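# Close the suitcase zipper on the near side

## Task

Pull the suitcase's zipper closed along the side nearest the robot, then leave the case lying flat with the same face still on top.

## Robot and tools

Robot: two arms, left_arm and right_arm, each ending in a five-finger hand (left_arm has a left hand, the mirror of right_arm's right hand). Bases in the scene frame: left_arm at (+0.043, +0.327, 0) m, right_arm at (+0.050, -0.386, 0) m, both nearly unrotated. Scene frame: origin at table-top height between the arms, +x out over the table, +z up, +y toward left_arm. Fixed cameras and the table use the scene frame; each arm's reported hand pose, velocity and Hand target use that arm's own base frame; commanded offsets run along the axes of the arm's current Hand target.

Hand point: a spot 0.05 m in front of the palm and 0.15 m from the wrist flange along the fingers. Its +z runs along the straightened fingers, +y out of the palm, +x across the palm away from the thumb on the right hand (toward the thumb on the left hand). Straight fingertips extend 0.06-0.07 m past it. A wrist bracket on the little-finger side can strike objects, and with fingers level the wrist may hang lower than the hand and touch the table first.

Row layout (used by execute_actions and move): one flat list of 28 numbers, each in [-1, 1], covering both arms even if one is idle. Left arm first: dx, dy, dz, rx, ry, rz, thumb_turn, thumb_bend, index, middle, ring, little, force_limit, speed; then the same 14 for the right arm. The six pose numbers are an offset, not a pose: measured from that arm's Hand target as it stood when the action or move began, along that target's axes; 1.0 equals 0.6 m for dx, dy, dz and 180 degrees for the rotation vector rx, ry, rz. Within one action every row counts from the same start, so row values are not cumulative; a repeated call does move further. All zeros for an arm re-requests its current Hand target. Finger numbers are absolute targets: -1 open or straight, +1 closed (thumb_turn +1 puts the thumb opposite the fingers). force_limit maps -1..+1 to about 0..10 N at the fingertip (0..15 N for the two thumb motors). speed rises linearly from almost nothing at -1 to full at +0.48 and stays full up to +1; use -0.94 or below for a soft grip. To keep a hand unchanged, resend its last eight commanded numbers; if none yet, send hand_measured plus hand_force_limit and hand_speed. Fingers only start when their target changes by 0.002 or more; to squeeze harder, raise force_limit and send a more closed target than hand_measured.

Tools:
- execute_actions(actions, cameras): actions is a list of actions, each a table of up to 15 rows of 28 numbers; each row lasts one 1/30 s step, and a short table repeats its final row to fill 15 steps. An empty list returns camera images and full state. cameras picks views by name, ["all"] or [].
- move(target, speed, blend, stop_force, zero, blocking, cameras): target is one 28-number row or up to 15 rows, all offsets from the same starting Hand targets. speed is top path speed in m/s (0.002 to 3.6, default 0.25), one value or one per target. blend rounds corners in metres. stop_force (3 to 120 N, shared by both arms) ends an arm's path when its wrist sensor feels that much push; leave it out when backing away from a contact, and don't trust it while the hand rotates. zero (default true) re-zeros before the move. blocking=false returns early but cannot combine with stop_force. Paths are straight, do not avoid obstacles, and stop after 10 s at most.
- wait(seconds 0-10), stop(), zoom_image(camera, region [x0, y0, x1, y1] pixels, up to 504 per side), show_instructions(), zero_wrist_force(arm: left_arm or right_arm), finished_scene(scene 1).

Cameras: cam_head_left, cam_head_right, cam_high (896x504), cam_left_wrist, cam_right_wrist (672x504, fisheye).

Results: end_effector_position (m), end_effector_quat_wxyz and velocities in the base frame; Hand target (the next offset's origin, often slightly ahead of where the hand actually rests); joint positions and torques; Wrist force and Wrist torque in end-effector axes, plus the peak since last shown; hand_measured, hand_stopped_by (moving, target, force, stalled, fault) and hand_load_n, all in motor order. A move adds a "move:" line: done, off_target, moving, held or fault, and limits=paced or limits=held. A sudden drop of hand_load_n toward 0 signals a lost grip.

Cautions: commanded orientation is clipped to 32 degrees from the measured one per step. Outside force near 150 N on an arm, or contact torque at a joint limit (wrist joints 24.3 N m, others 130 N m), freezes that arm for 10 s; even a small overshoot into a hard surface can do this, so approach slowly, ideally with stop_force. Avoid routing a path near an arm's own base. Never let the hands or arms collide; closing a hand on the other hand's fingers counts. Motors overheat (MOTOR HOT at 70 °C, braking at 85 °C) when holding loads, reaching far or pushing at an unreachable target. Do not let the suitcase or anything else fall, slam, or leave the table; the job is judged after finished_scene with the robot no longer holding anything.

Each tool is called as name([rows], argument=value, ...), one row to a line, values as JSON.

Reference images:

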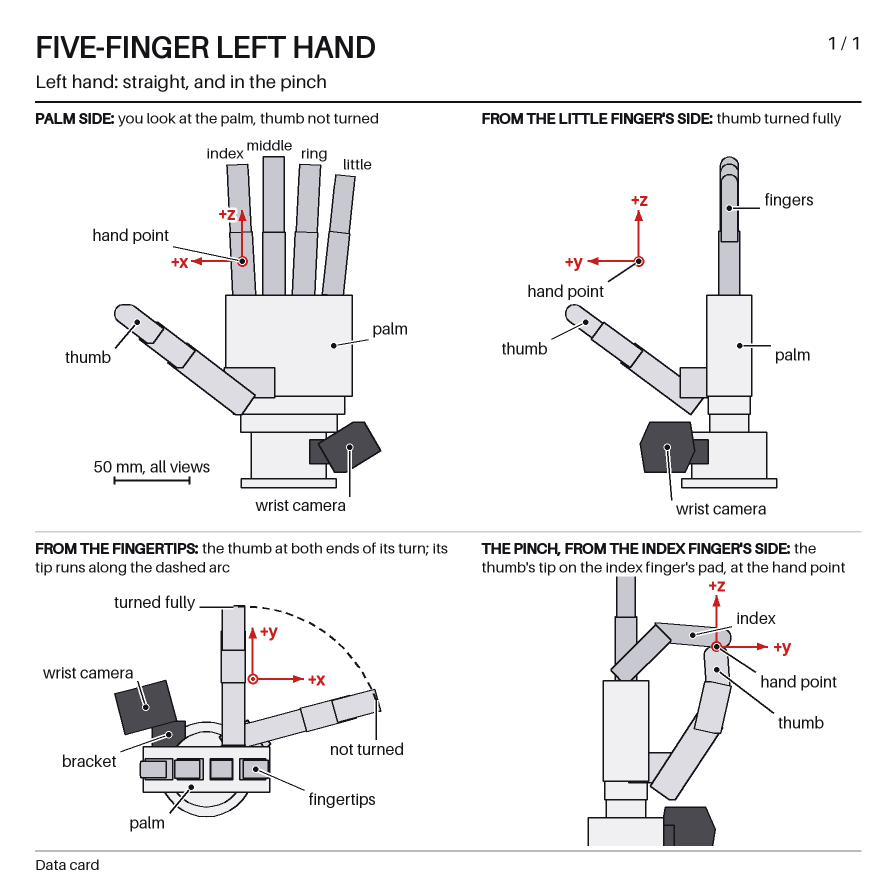

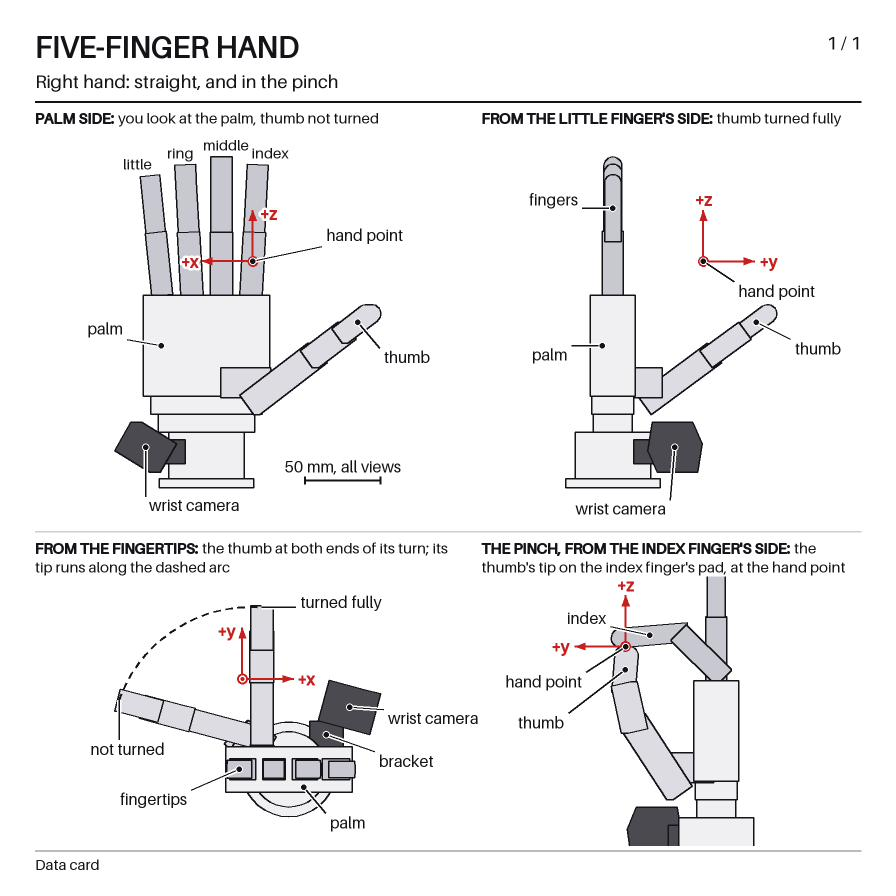

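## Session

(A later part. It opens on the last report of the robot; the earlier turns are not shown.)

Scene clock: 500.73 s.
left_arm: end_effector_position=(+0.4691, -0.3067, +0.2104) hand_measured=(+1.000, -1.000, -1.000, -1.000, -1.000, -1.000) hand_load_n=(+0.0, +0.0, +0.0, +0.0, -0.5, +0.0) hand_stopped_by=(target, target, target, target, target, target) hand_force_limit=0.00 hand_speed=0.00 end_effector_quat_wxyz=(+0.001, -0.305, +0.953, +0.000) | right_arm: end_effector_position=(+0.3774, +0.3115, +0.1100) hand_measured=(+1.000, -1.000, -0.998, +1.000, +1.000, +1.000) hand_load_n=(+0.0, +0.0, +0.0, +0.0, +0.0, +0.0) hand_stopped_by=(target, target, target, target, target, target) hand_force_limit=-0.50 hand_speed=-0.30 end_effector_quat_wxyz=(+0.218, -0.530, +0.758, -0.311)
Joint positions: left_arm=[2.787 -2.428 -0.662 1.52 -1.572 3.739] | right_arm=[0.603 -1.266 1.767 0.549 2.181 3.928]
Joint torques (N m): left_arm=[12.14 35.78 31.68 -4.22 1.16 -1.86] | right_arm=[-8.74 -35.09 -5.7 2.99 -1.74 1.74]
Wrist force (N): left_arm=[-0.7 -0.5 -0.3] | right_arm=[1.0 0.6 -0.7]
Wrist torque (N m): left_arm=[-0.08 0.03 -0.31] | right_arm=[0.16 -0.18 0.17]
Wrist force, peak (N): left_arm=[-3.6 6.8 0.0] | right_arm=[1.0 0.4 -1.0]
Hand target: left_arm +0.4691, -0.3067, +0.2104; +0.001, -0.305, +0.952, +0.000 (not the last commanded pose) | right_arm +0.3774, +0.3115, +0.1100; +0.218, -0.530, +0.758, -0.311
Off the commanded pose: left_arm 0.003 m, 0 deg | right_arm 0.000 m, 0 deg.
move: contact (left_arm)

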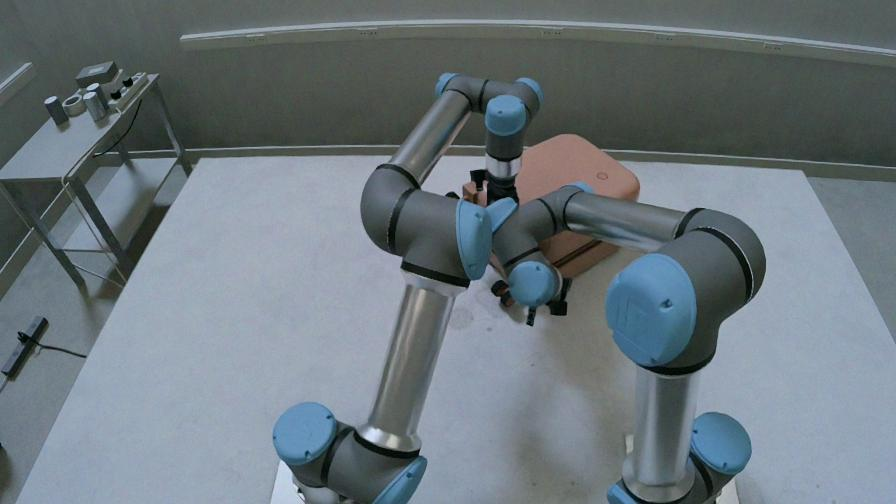

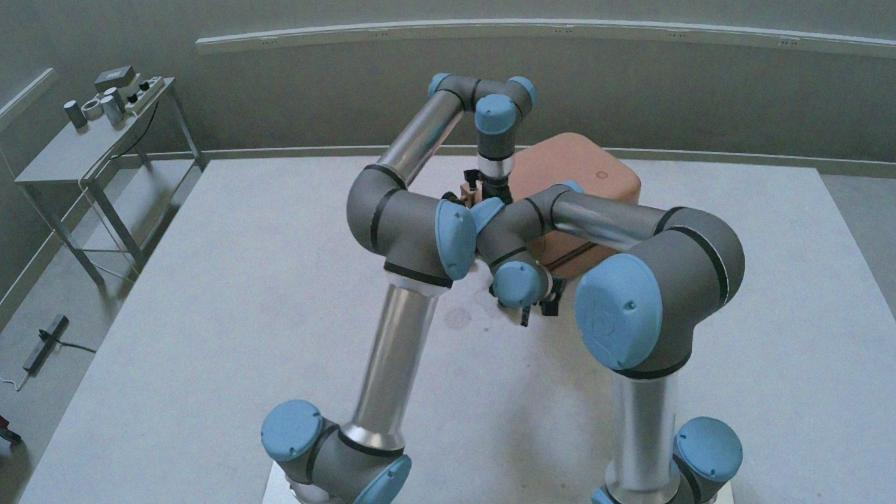

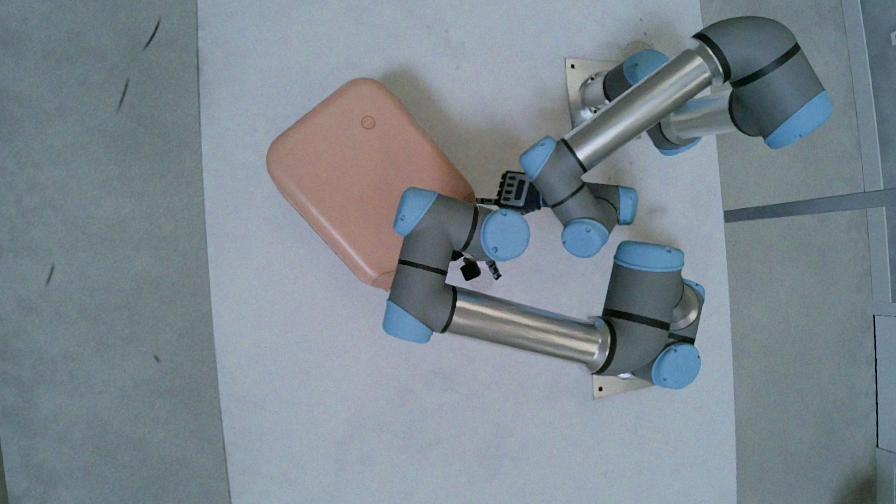

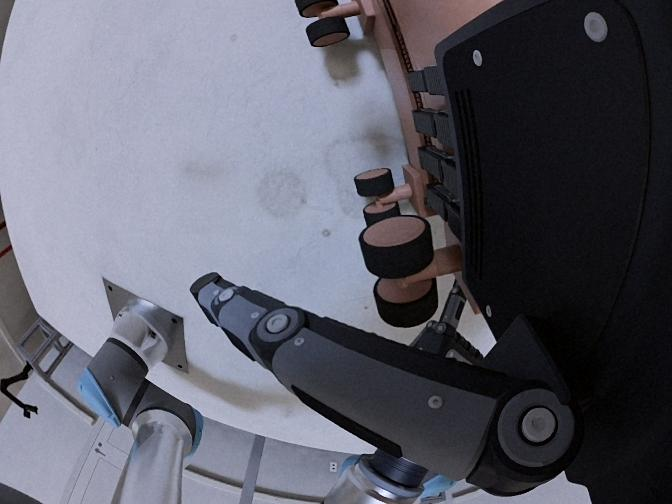

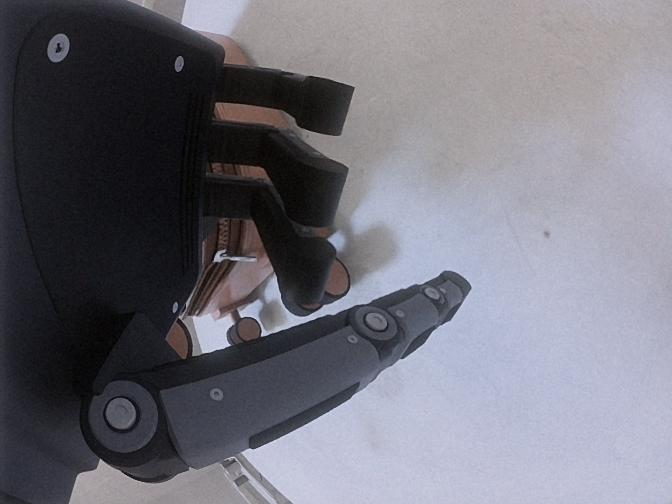

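move([
  [0,0,0,0,0,0, 1,-1,-1,-1,-1,-1,0,0, -0.0093,-0.0079,0.0079,0,0,0, 1,-1,-0.998,1,1,1,-0.5,-0.3],
  [0,0,0,0,0,0, 1,-1,-1,-1,-1,-1,0,0, -0.0275,-0.0027,0.0027,0,0,0, 1,-1,-0.998,1,1,1,-0.5,-0.3],
  [0,0,0,0,0,0, 1,-1,-1,-1,-1,-1,0,0, -0.0468,-0.0002,0.0002,0,0,0, 1,-1,-0.998,1,1,1,-0.5,-0.3],
  [0,0,0,0,0,0, 1,-1,-1,-1,-1,-1,0,0, -0.0583,0,0,0,0,0, 1,-1,-0.998,1,1,1,-0.5,-0.3],
  [0,0,0,0,0,0, 1,-1,-1,-1,-1,-1,0,0, -0.0699,-0.0008,0.0008,0,0,0, 1,-1,-0.998,1,1,1,-0.5,-0.3],
  [0,0,0,0,0,0, 1,-1,-1,-1,-1,-1,0,0, -0.0812,-0.0022,0.0022,0,0,0, 1,-1,-0.998,1,1,1,-0.5,-0.3],
  [0,0,0,0,0,0, 1,-1,-1,-1,-1,-1,0,0, -0.0921,-0.0043,0.0043,0,0,0, 1,-1,-0.998,1,1,1,-0.5,-0.3],
], speed=[0.04,0.04,0.03,0.015,0.015,0.015,0.015], stop_force=30, blend=0.002, cameras=["cam_head_left","cam_high","cam_right_wrist","cam_left_wrist"])

zoom_image(camera="cam_right_wrist", region=[180, 140, 320, 340])

zoom_image(camera="cam_left_wrist", region=[360, 60, 520, 340])

Scene clock: 504.80 s.
left_arm: end_effector_position=(+0.4691, -0.3067, +0.2104) hand_measured=(+1.000, -1.000, -1.000, -1.000, -1.000, -1.000) hand_load_n=(+0.0, +0.0, +0.0, +0.0, +0.0, +0.0) hand_stopped_by=(target, target, target, target, target, target) hand_force_limit=0.00 hand_speed=0.00 end_effector_quat_wxyz=(+0.001, -0.305, +0.952, +0.000) | right_arm: end_effector_position=(+0.3957, +0.3562, +0.1100) hand_measured=(+1.000, -1.000, -0.998, +1.000, +1.000, +1.000) hand_load_n=(+0.0, +0.0, -1.0, +0.0, +0.0, +0.0) hand_stopped_by=(target, target, target, target, target, target) hand_force_limit=-0.50 hand_speed=-0.30 end_effector_quat_wxyz=(+0.218, -0.530, +0.758, -0.311)
Joint positions: left_arm=[2.787 -2.428 -0.662 1.52 -1.572 3.739] | right_arm=[0.664 -1.155 1.617 0.626 2.211 3.995]
Joint torques (N m): left_arm=[12.62 34.79 31.37 -4.29 1.16 -1.89] | right_arm=[3.34 -31.28 -16.35 2.03 2.95 1.19]
Wrist force (N): left_arm=[-0.7 -0.5 -0.3] | right_arm=[1.0 1.1 -1.4]
Wrist torque (N m): left_arm=[-0.08 0.04 -0.31] | right_arm=[0.17 -0.13 0.05]
Wrist force, peak (N): left_arm=[-1.0 -0.4 -0.6] | right_arm=[1.2 1.4 -1.6]
Hand target: left_arm +0.4691, -0.3067, +0.2104; +0.001, -0.305, +0.952, +0.000 | right_arm +0.3957, +0.3562, +0.1100; +0.218, -0.530, +0.758, -0.311 (not the last commanded pose)
Off the commanded pose: left_arm 0.000 m, 0 deg | right_arm 0.007 m, 0 deg.
move: held (right_arm; a check stopped the path); path passed 5 of 7 targets; limits=held
pose unreachable (right arm): on one or more control steps of this call, first in action 0 (counted from 0), this arm could not follow its commanded pose, so it was not sent that pose on those steps. It may still have moved: this result reports where it is.
cause: moving toward the commanded pose would bring a part of the arm too close to another arm (a part of this arm just beyond joint 5 (wrist 2) and a part of the left arm just beyond its joint 2 (shoulder lift), where that arm would come to rest).
Images, in order (width x height): cam_head_left 896x504, cam_high 896x504, cam_left_wrist 672x504, cam_right_wrist 672x504.

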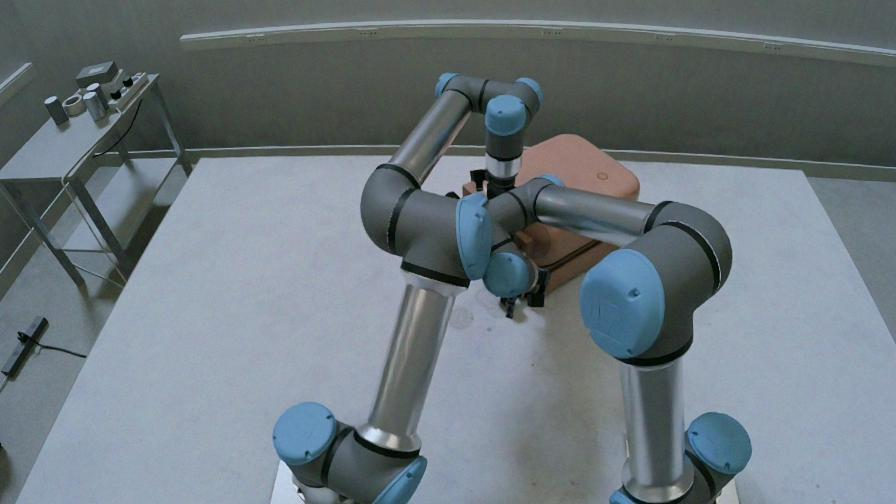

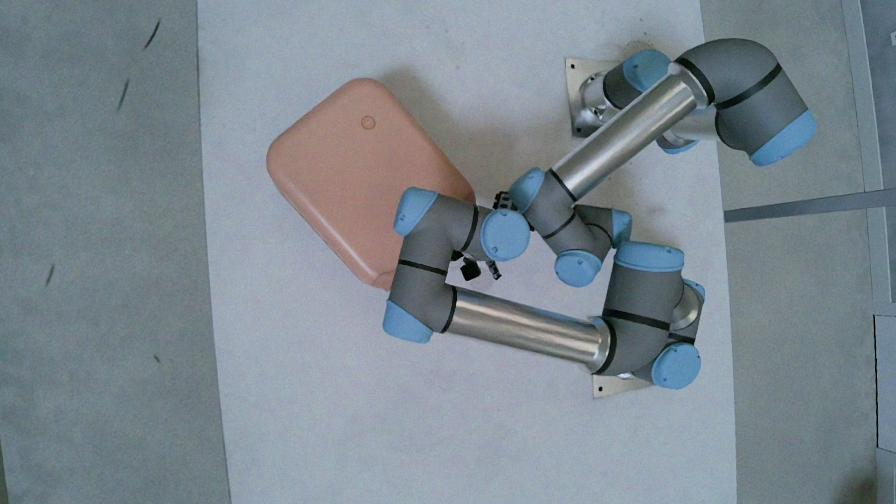

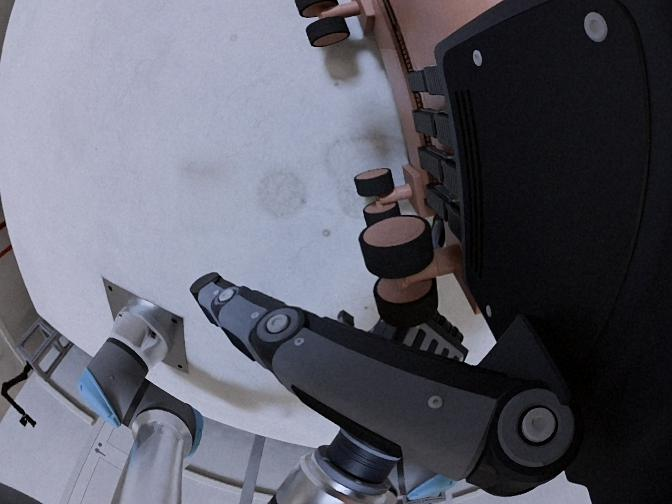

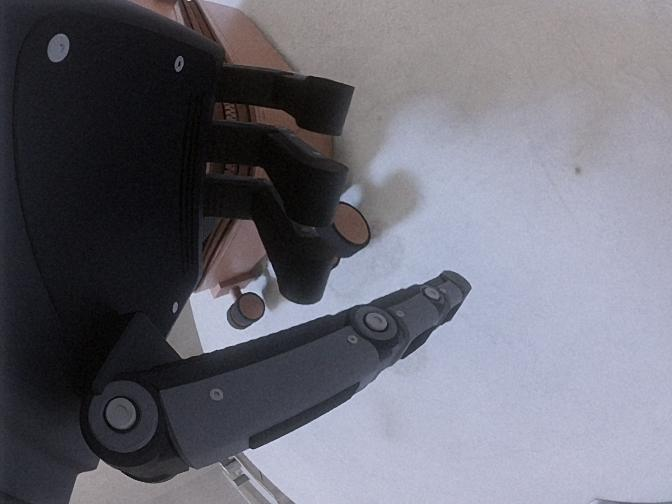

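Scaled by 2.520 from the camera's 672x504 image, which has a finer 960x720 frame.

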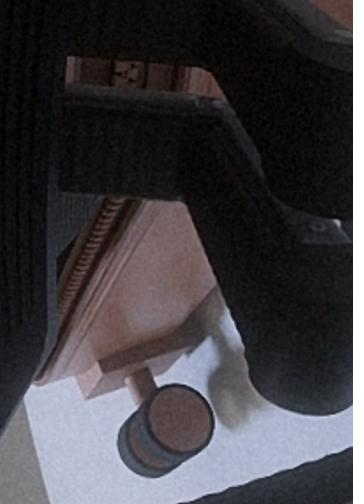

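Scaled by 1.800 from the camera's 672x504 image, which has a finer 960x720 frame.

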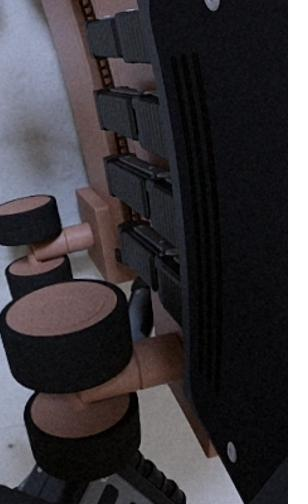

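move([
  [0,0,0,0,0,0, 1,-1,-1,-1,-1,-1,0,0, 0.0502,0.0069,-0.0069,0,-0.0393,-0.0393, 1,-1,-0.998,1,1,1,-0.5,-0.3],
  [0,0,0,0,0,0, 1,-1,-1,-1,-1,-1,0,0, 0.0876,0.0151,-0.0151,0,-0.0393,-0.0393, 1,-1,-0.998,1,1,1,-0.5,-0.3],
  [0,0,0,0,0,0, 1,-1,-1,-1,-1,-1,0,0, 0.27,0.0551,-0.0551,0,-0.0593,-0.0593, 1,-1,-0.998,1,1,1,-0.5,-0.3],
], speed=0.12, blend=0.003, cameras=["cam_head_left","cam_head_right"])

zoom_image(camera="cam_head_left", region=[490, 240, 580, 310])

zoom_image(camera="cam_head_right", region=[480, 240, 570, 310])

Scene clock: 508.43 s.
left_arm: end_effector_position=(+0.4691, -0.3067, +0.2104) hand_measured=(+1.000, -1.000, -1.000, -1.000, -1.000, -1.000) hand_load_n=(+0.0, +0.0, +0.0, +0.0, +0.0, +0.0) hand_stopped_by=(target, target, target, target, target, target) hand_force_limit=0.00 hand_speed=0.00 end_effector_quat_wxyz=(+0.001, -0.305, +0.952, +0.000) | right_arm: end_effector_position=(+0.2961, +0.2201, +0.1100) hand_measured=(+1.000, -1.000, -0.998, +1.000, +1.000, +1.000) hand_load_n=(+0.0, +0.0, +0.0, +0.0, +0.0, +0.0) hand_stopped_by=(target, target, target, target, target, target) hand_force_limit=-0.50 hand_speed=-0.30 end_effector_quat_wxyz=(+0.258, -0.624, +0.682, -0.280)
Joint positions: left_arm=[2.787 -2.428 -0.662 1.52 -1.572 3.739] | right_arm=[0.35 -1.69 2.19 0.339 1.872 3.464]
Joint torques (N m): left_arm=[12.3 34.84 31.47 -4.32 1.22 -1.83] | right_arm=[-4.18 -15.59 -18.18 2.53 2.4 -0.18]
Wrist force (N): left_arm=[-0.8 -0.6 -0.8] | right_arm=[1.1 0.2 -0.6]
Wrist torque (N m): left_arm=[-0.06 0.05 -0.32] | right_arm=[0.14 -0.18 0.06]
Wrist force, peak (N): left_arm=[-0.8 -0.6 -0.8] | right_arm=[1.2 1.3 -1.9]
Hand target: left_arm +0.4691, -0.3067, +0.2104; +0.001, -0.305, +0.952, +0.000 | right_arm +0.2961, +0.2201, +0.1100; +0.258, -0.624, +0.682, -0.280
Off the commanded pose: left_arm 0.000 m, 0 deg | right_arm 0.000 m, 0 deg.
move: done
Images, in order (width x height): cam_head_left 896x504, cam_head_right 896x504.

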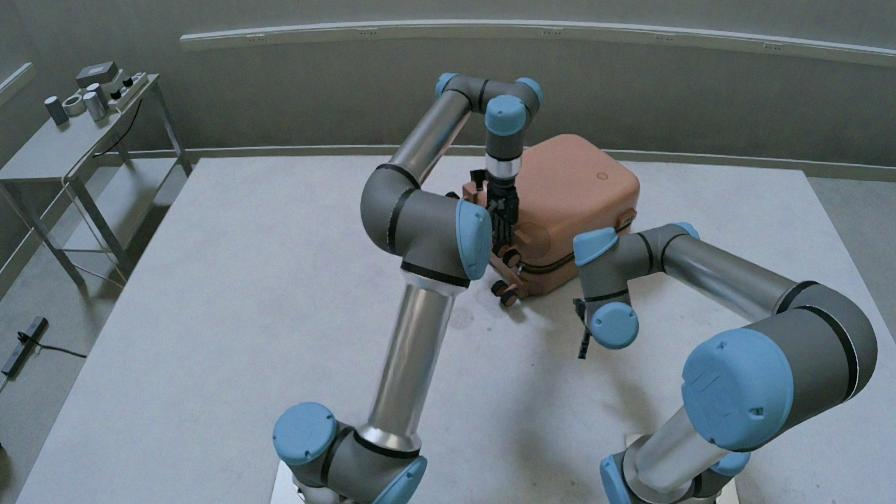

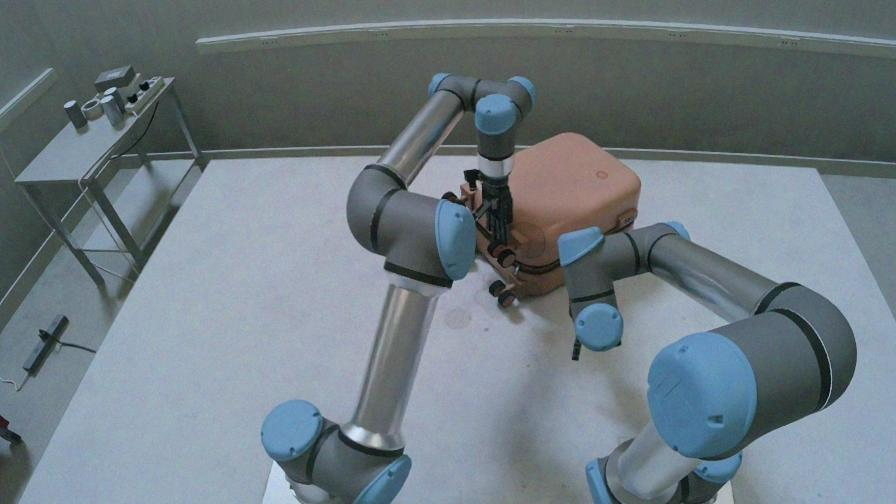

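Scaled by 5.600 from the camera's 896x504 image, which has a finer 1280x720 frame.

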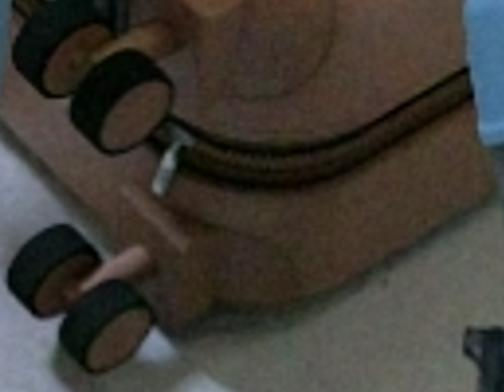

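Scaled by 5.600 from the camera's 896x504 image, which has a finer 1280x720 frame.

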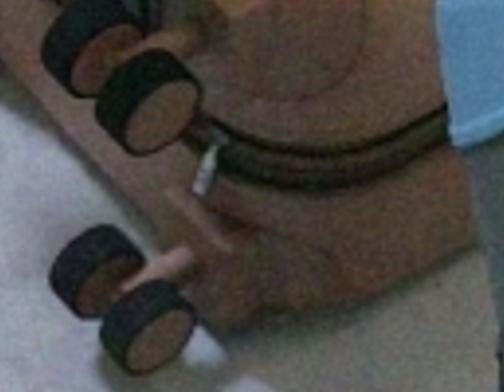

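move(target=[0.06,-0.10,0,0,0,-0.11, 1,-1,-1,-1,-1,-1,0,0, 0,0,0,0,0,0, 1,-1,-0.998,1,1,1,-0.5,-0.3], speed=0.06, stop_force=25, cameras=["cam_head_left","cam_high","cam_left_wrist"])

zoom_image(camera="cam_high", region=[230, 40, 500, 300])

zoom_image(camera="cam_head_left", region=[490, 210, 620, 310])

Scene clock: 513.27 s.
left_arm: end_effector_position=(+0.4745, -0.3765, +0.2103) hand_measured=(+1.000, -1.000, -1.000, -1.000, -1.000, -1.000) hand_load_n=(+0.0, +0.0, -2.0, +0.0, +0.0, +0.0) hand_stopped_by=(target, target, target, target, target, target) hand_force_limit=0.00 hand_speed=0.00 end_effector_quat_wxyz=(+0.001, -0.464, +0.886, +0.000) | right_arm: end_effector_position=(+0.2961, +0.2201, +0.1100) hand_measured=(+1.000, -1.000, -0.998, +1.000, +1.000, +1.000) hand_load_n=(+0.0, +0.0, +0.0, +0.0, +0.0, +0.0) hand_stopped_by=(target, target, target, target, target, target) hand_force_limit=-0.50 hand_speed=-0.30 end_effector_quat_wxyz=(+0.258, -0.624, +0.682, -0.280)
Joint positions: left_arm=[2.724 -2.619 -0.302 1.35 -1.572 3.331] | right_arm=[0.35 -1.69 2.19 0.339 1.872 3.464]
Joint torques (N m): left_arm=[10.37 63.9 4.1 0.06 -1.32 -0.8] | right_arm=[1.89 -11.28 -6.72 2.51 -1.96 1.19]
Wrist force (N): left_arm=[-2.5 3.5 -1.9] | right_arm=[0.8 0.1 -0.4]
Wrist torque (N m): left_arm=[-0.07 -0.08 -0.40] | right_arm=[0.12 -0.15 0.05]
Wrist force, peak (N): left_arm=[-2.9 8.0 -0.4] | right_arm=[1.2 0.7 -0.9]
Hand target: left_arm +0.4745, -0.3765, +0.2103; +0.001, -0.464, +0.886, +0.000 | right_arm +0.2961, +0.2201, +0.1100; +0.258, -0.624, +0.682, -0.280
Off the commanded pose: left_arm 0.000 m, 0 deg | right_arm 0.000 m, 0 deg.
move: done
Images, in order (width x height): cam_head_left 896x504, cam_high 896x504, cam_left_wrist 672x504.

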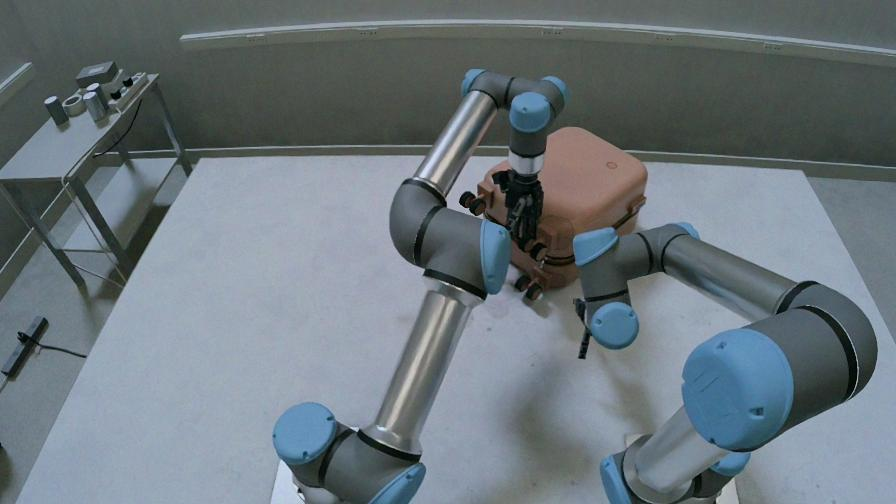

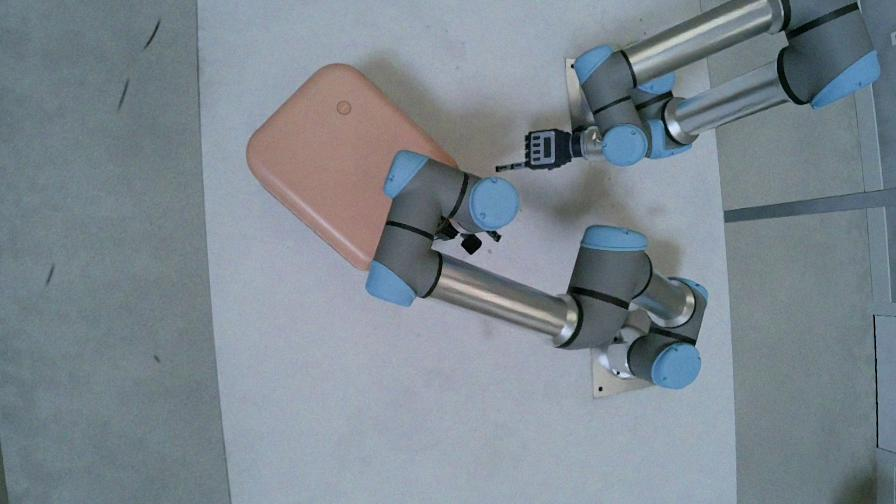

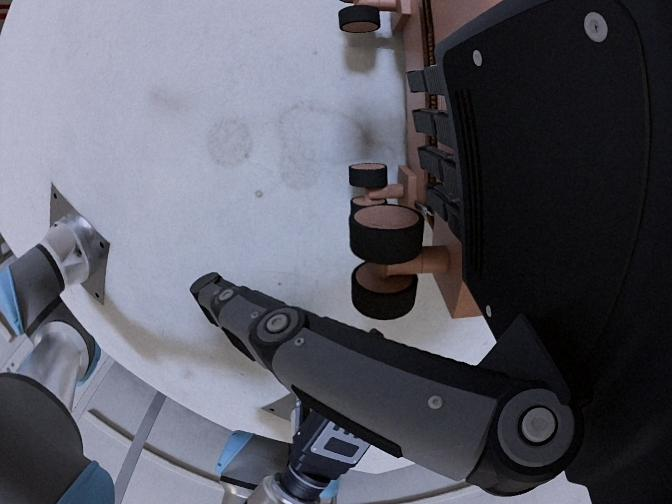

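Scaled by 1.867 from the camera's 896x504 image, which has a finer 1280x720 frame.

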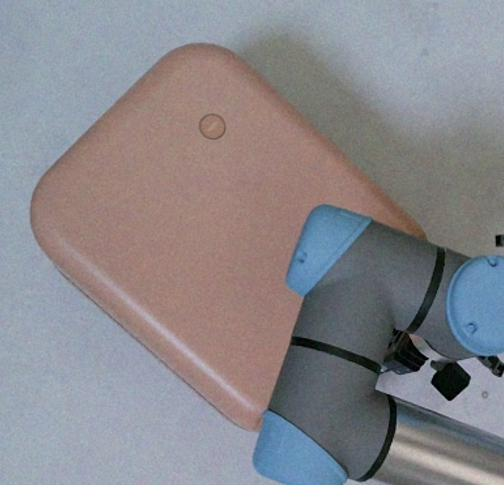

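Scaled by 3.877 from the camera's 896x504 image, which has a finer 1280x720 frame.

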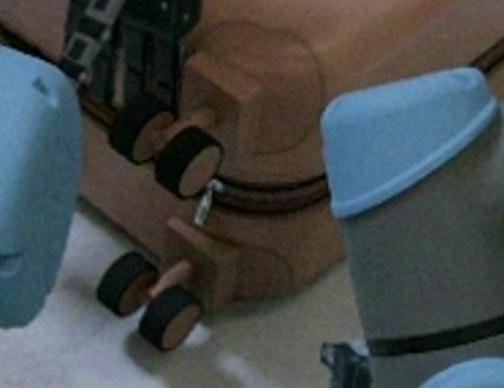

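zoom_image(camera="cam_left_wrist", region=[380, 0, 480, 120])

zoom_image(camera="cam_left_wrist", region=[380, 130, 480, 320])

Scaled by 4.200 from the camera's 672x504 image, which has a finer 960x720 frame.

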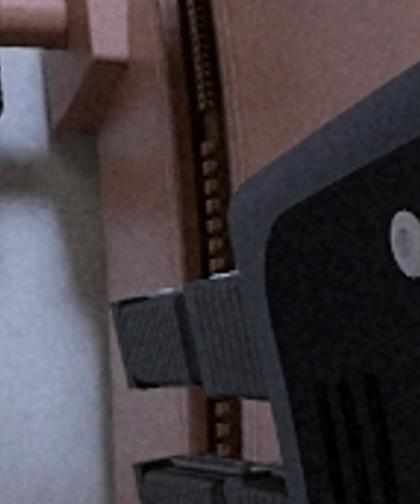

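Scaled by 2.653 from the camera's 672x504 image, which has a finer 960x720 frame.

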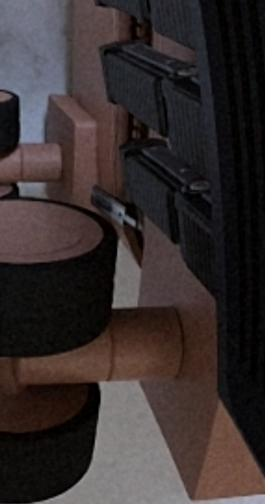

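move([
  [0,0.028,-0.05,0,0,0, 1,-1,-1,-1,-1,-1,0,0, 0,0,0,0,0,0, 1,-1,-0.998,1,1,1,-0.5,-0.3],
  [0,0.028,-0.2167,0,0,0, 1,-1,-1,-1,-1,-1,0,0, 0,0,0,0,0,0, 1,-1,-0.998,1,1,1,-0.5,-0.3],
  [-0.639,-0.429,-0.2167,0,0,0.478, 1,-1,-1,-1,-1,-1,0,0, 0,0,0,0,0,0, 1,-1,-0.998,1,1,1,-0.5,-0.3],
], speed=[0.08,0.15,0.25], blend=0.01, cameras=["cam_head_left","cam_high","cam_left_wrist"])

Scene clock: 526.27 s.
left_arm: end_effector_position=(+0.9031, -0.2078, +0.3402) hand_measured=(+1.000, -1.000, -1.000, -1.000, -1.000, -1.000) hand_load_n=(+0.5, +0.0, +0.0, +0.0, +0.0, +0.0) hand_stopped_by=(target, target, target, target, target, target) hand_force_limit=0.00 hand_speed=0.00 end_effector_quat_wxyz=(+0.534, +0.327, +0.778, +0.050) | right_arm: end_effector_position=(+0.2961, +0.2201, +0.1100) hand_measured=(+1.000, -1.000, -0.998, +1.000, +1.000, +1.000) hand_load_n=(+0.0, +0.0, +0.0, +0.0, +0.0, +0.5) hand_stopped_by=(target, target, target, target, target, target) hand_force_limit=-0.50 hand_speed=-0.30 end_effector_quat_wxyz=(+0.258, -0.624, +0.682, -0.280)
Joint positions: left_arm=[3.037 -2.651 -0.035 2.239 -1.39 5.288] | right_arm=[0.35 -1.69 2.19 0.339 1.872 3.464]
Joint torques (N m): left_arm=[-9.42 41.58 26.36 -1.59 -0.6 -0.35] | right_arm=[5.4 -5.72 -7.12 2.65 -1.91 1.17]
Wrist force (N): left_arm=[-3.4 0.8 1.0] | right_arm=[0.7 0.1 -0.6]
Wrist torque (N m): left_arm=[-0.29 0.31 -0.93] | right_arm=[0.12 -0.13 0.05]
Wrist force, peak (N): left_arm=[-1.1 -10.8 8.8] | right_arm=[1.3 0.3 -0.9]
Hand target: left_arm +0.9044, -0.2082, +0.3409; +0.288, +0.310, +0.906, +0.026 | right_arm +0.2961, +0.2201, +0.1100; +0.258, -0.624, +0.682, -0.280
Off the commanded pose: left_arm 0.002 m, 66 deg; orientation clipped | right_arm 0.000 m, 0 deg.
elbow stopped short (left arm): the move would have taken joint 3 (elbow) straighter than the controller allows.
move: off_target (left_arm); limits=paced
Images, in order (width x height): cam_head_left 896x504, cam_high 896x504, cam_left_wrist 672x504.

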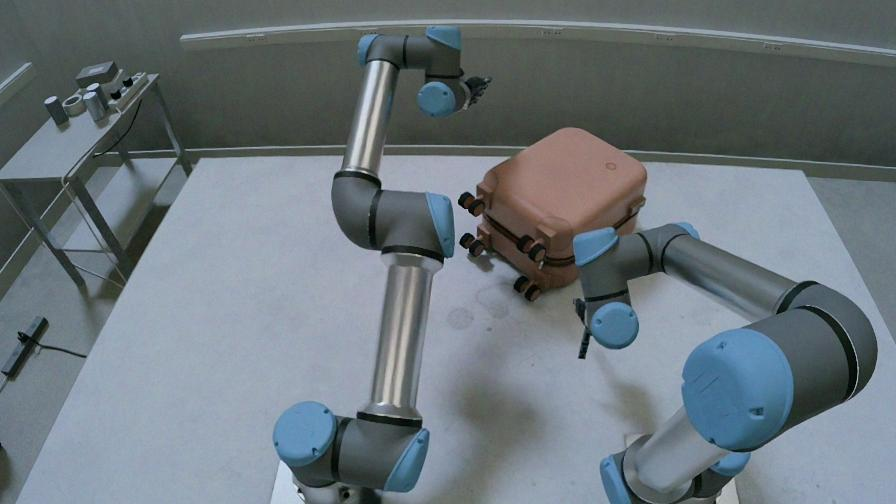

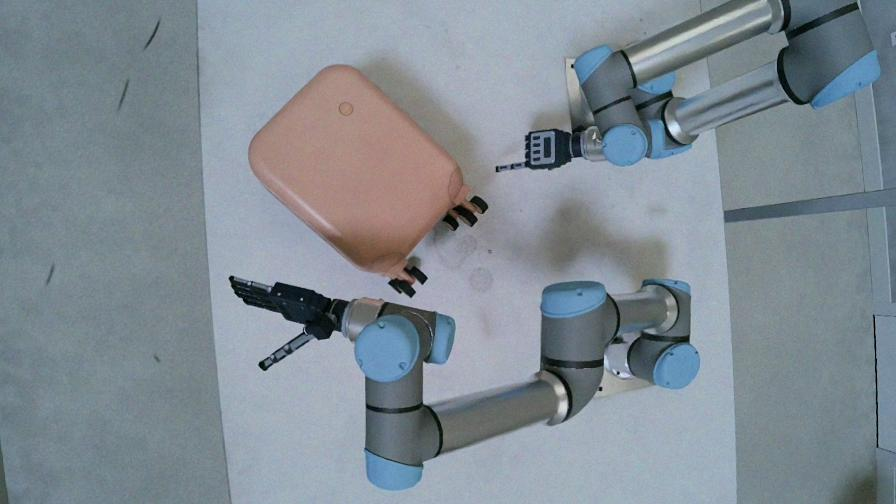

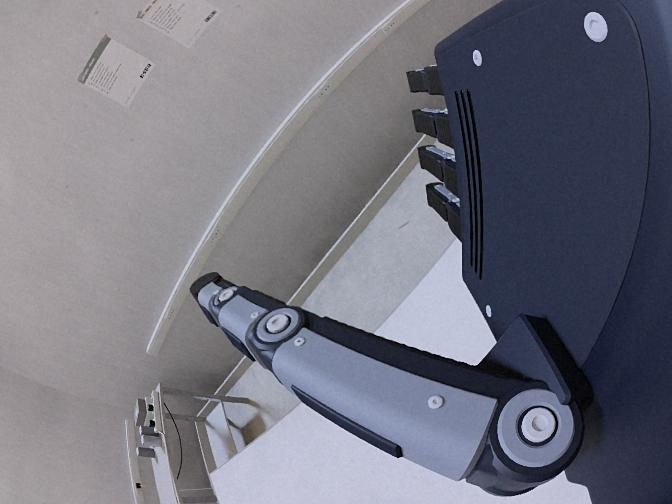

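zoom_image(camera="cam_head_left", region=[455, 190, 555, 300])

zoom_image(camera="cam_head_right", region=[450, 190, 550, 300])

zoom_image(camera="cam_high", region=[380, 140, 500, 310])

Scaled by 4.582 from the camera's 896x504 image, which has a finer 1280x720 frame.

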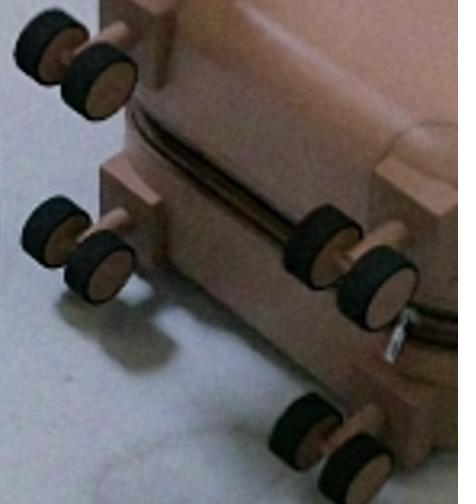

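This scene's latest camera images include none from cam_head_right. They are from: cam_head_left, cam_high, cam_left_wrist. cam_head_right's image comes with the result of a call that names it in "cameras".

Scaled by 2.965 from the camera's 896x504 image, which has a finer 1280x720 frame.

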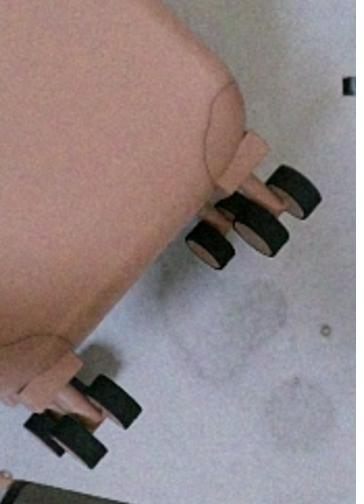

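zoom_image(camera="cam_head_left", region=[480, 210, 530, 250])

zoom_image(camera="cam_head_left", region=[525, 240, 565, 275])

Scaled by 10.080 from the camera's 896x504 image, which has a finer 1280x720 frame.

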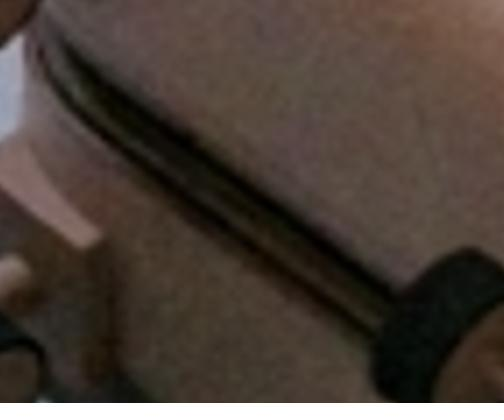

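Scaled by 12.600 from the camera's 896x504 image, which has a finer 1280x720 frame.

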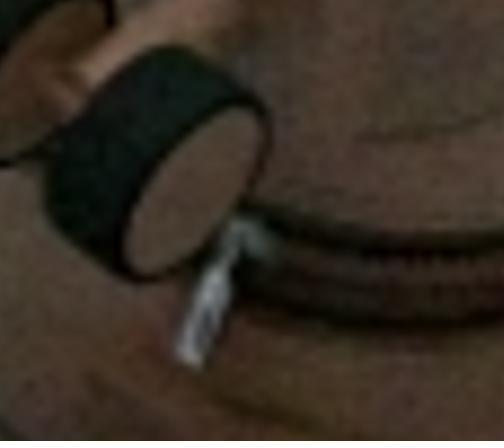

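move([
  [0.2883,-0.5347,-0.3578,-0.0557,0.1945,-0.4310, 1,-1,-1,-1,-1,-1,0,0, 0.1275,-0.2,-0.012,0,0,0, 1,-1,-0.998,1,1,1,-0.5,-0.3],
  [0.2883,-0.5347,-0.3578,-0.0557,0.1945,-0.4310, 1,-1,-1,-1,-1,-1,0,0, 0.5412,-0.296,-0.034,0,0,0, 1,-1,-0.998,1,1,1,-0.5,-0.3],
], speed=0.3, cameras=["cam_head_left","cam_high","cam_left_wrist"])

Scene clock: 540.67 s.
left_arm: end_effector_position=(+0.5013, -0.3386, +0.3583) hand_measured=(+1.000, -1.000, -1.000, -1.000, -1.000, -1.000) hand_load_n=(+0.0, +0.0, +0.0, +0.0, -0.5, +0.0) hand_stopped_by=(target, target, target, target, target, target) hand_force_limit=0.00 hand_speed=0.00 end_effector_quat_wxyz=(+0.093, -0.368, +0.912, -0.153) | right_arm: end_effector_position=(+0.3790, -0.1135, +0.2486) hand_measured=(+1.000, -1.000, -0.998, +1.000, +1.000, +1.000) hand_load_n=(+0.0, +0.0, +0.0, +0.0, +0.5, +0.0) hand_stopped_by=(target, target, target, target, target, target) hand_force_limit=-0.50 hand_speed=-0.30 end_effector_quat_wxyz=(+0.258, -0.624, +0.682, -0.280)
Joint positions: left_arm=[2.818 -2.487 -0.035 1.295 -1.46 3.602] | right_arm=[-1.002 -1.708 1.871 0.866 0.978 2.398]
Joint torques (N m): left_arm=[12.41 56.83 5.23 -1.29 0.83 -1.96] | right_arm=[-7.27 -4.21 -18.4 2.53 0.26 -1.2]
Wrist force (N): left_arm=[-0.4 -0.9 -0.4] | right_arm=[1.2 0.3 -1.1]
Wrist torque (N m): left_arm=[-0.06 0.02 -0.10] | right_arm=[0.16 -0.19 0.04]
Wrist force, peak (N): left_arm=[-3.6 1.0 1.0] | right_arm=[3.2 0.0 -0.9]
Hand target: left_arm +0.5027, -0.3394, +0.3594; +0.001, -0.361, +0.933, +0.000 | right_arm +0.3790, -0.1135, +0.2486; +0.258, -0.624, +0.682, -0.280
Off the commanded pose: left_arm 0.002 m, 21 deg | right_arm 0.000 m, 0 deg.
elbow stopped short (left arm): the move would have taken joint 3 (elbow) straighter than the controller allows.
move: off_target (left_arm)
Images, in order (width x height): cam_head_left 896x504, cam_high 896x504, cam_left_wrist 672x504.

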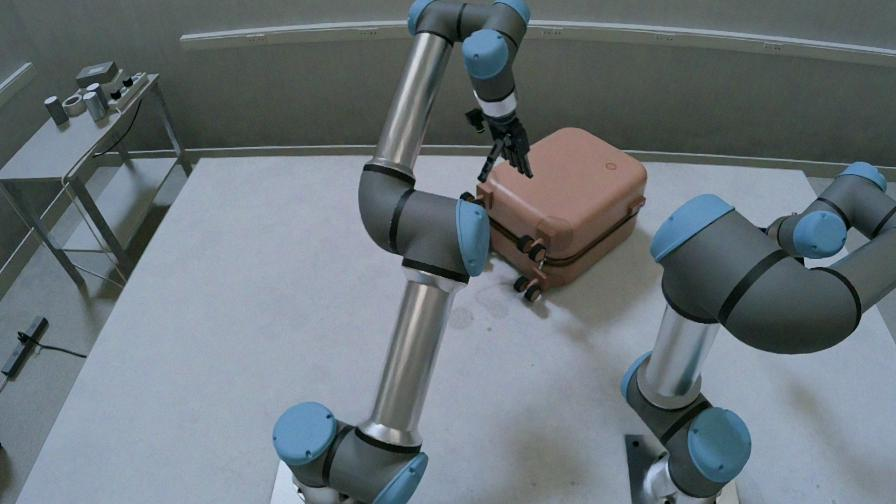

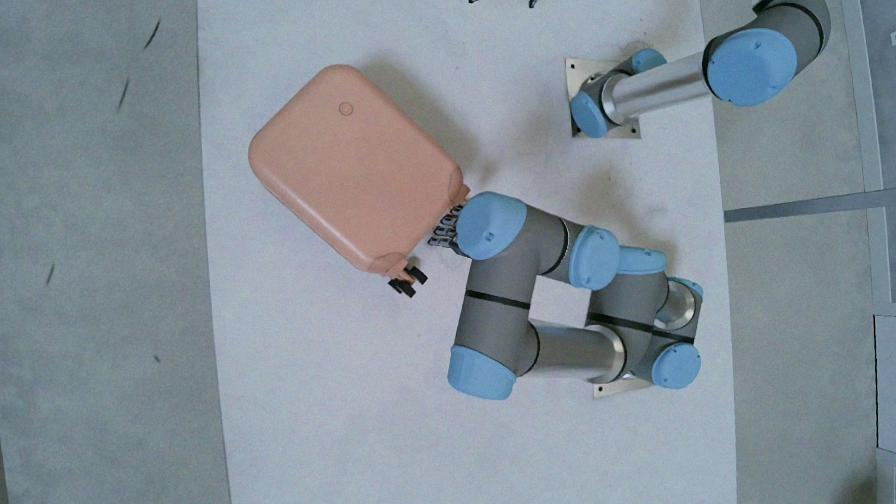

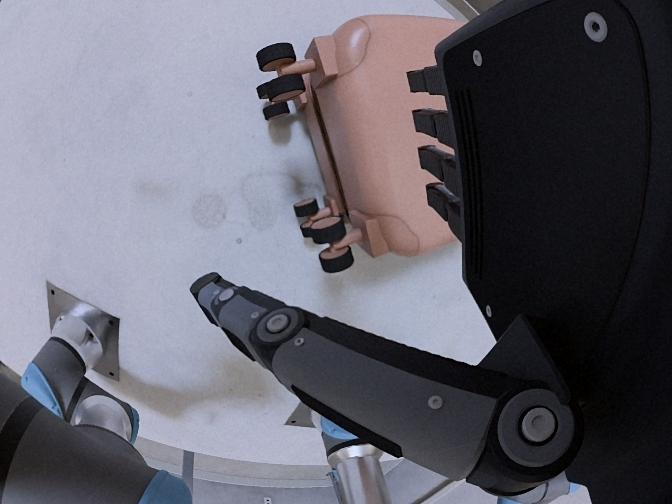

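zoom_image(camera="cam_left_wrist", region=[290, 70, 370, 230])

Scaled by 3.150 from the camera's 672x504 image, which has a finer 960x720 frame.

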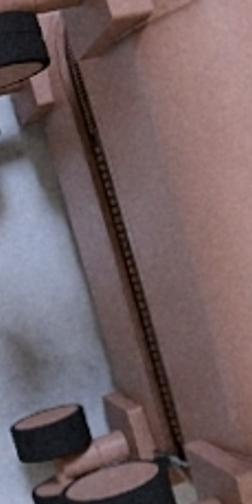

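zoom_image(camera="cam_left_wrist", region=[300, 80, 340, 150])

zoom_image(camera="cam_left_wrist", region=[318, 145, 358, 225])

Scaled by 7.200 from the camera's 672x504 image, which has a finer 960x720 frame.

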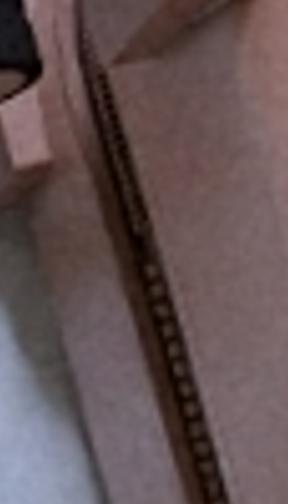

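Scaled by 6.300 from the camera's 672x504 image, which has a finer 960x720 frame.

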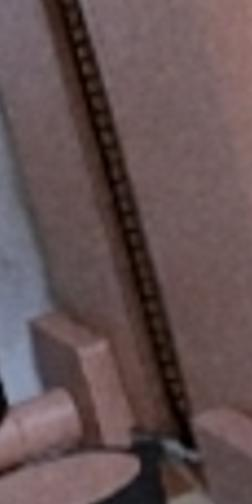

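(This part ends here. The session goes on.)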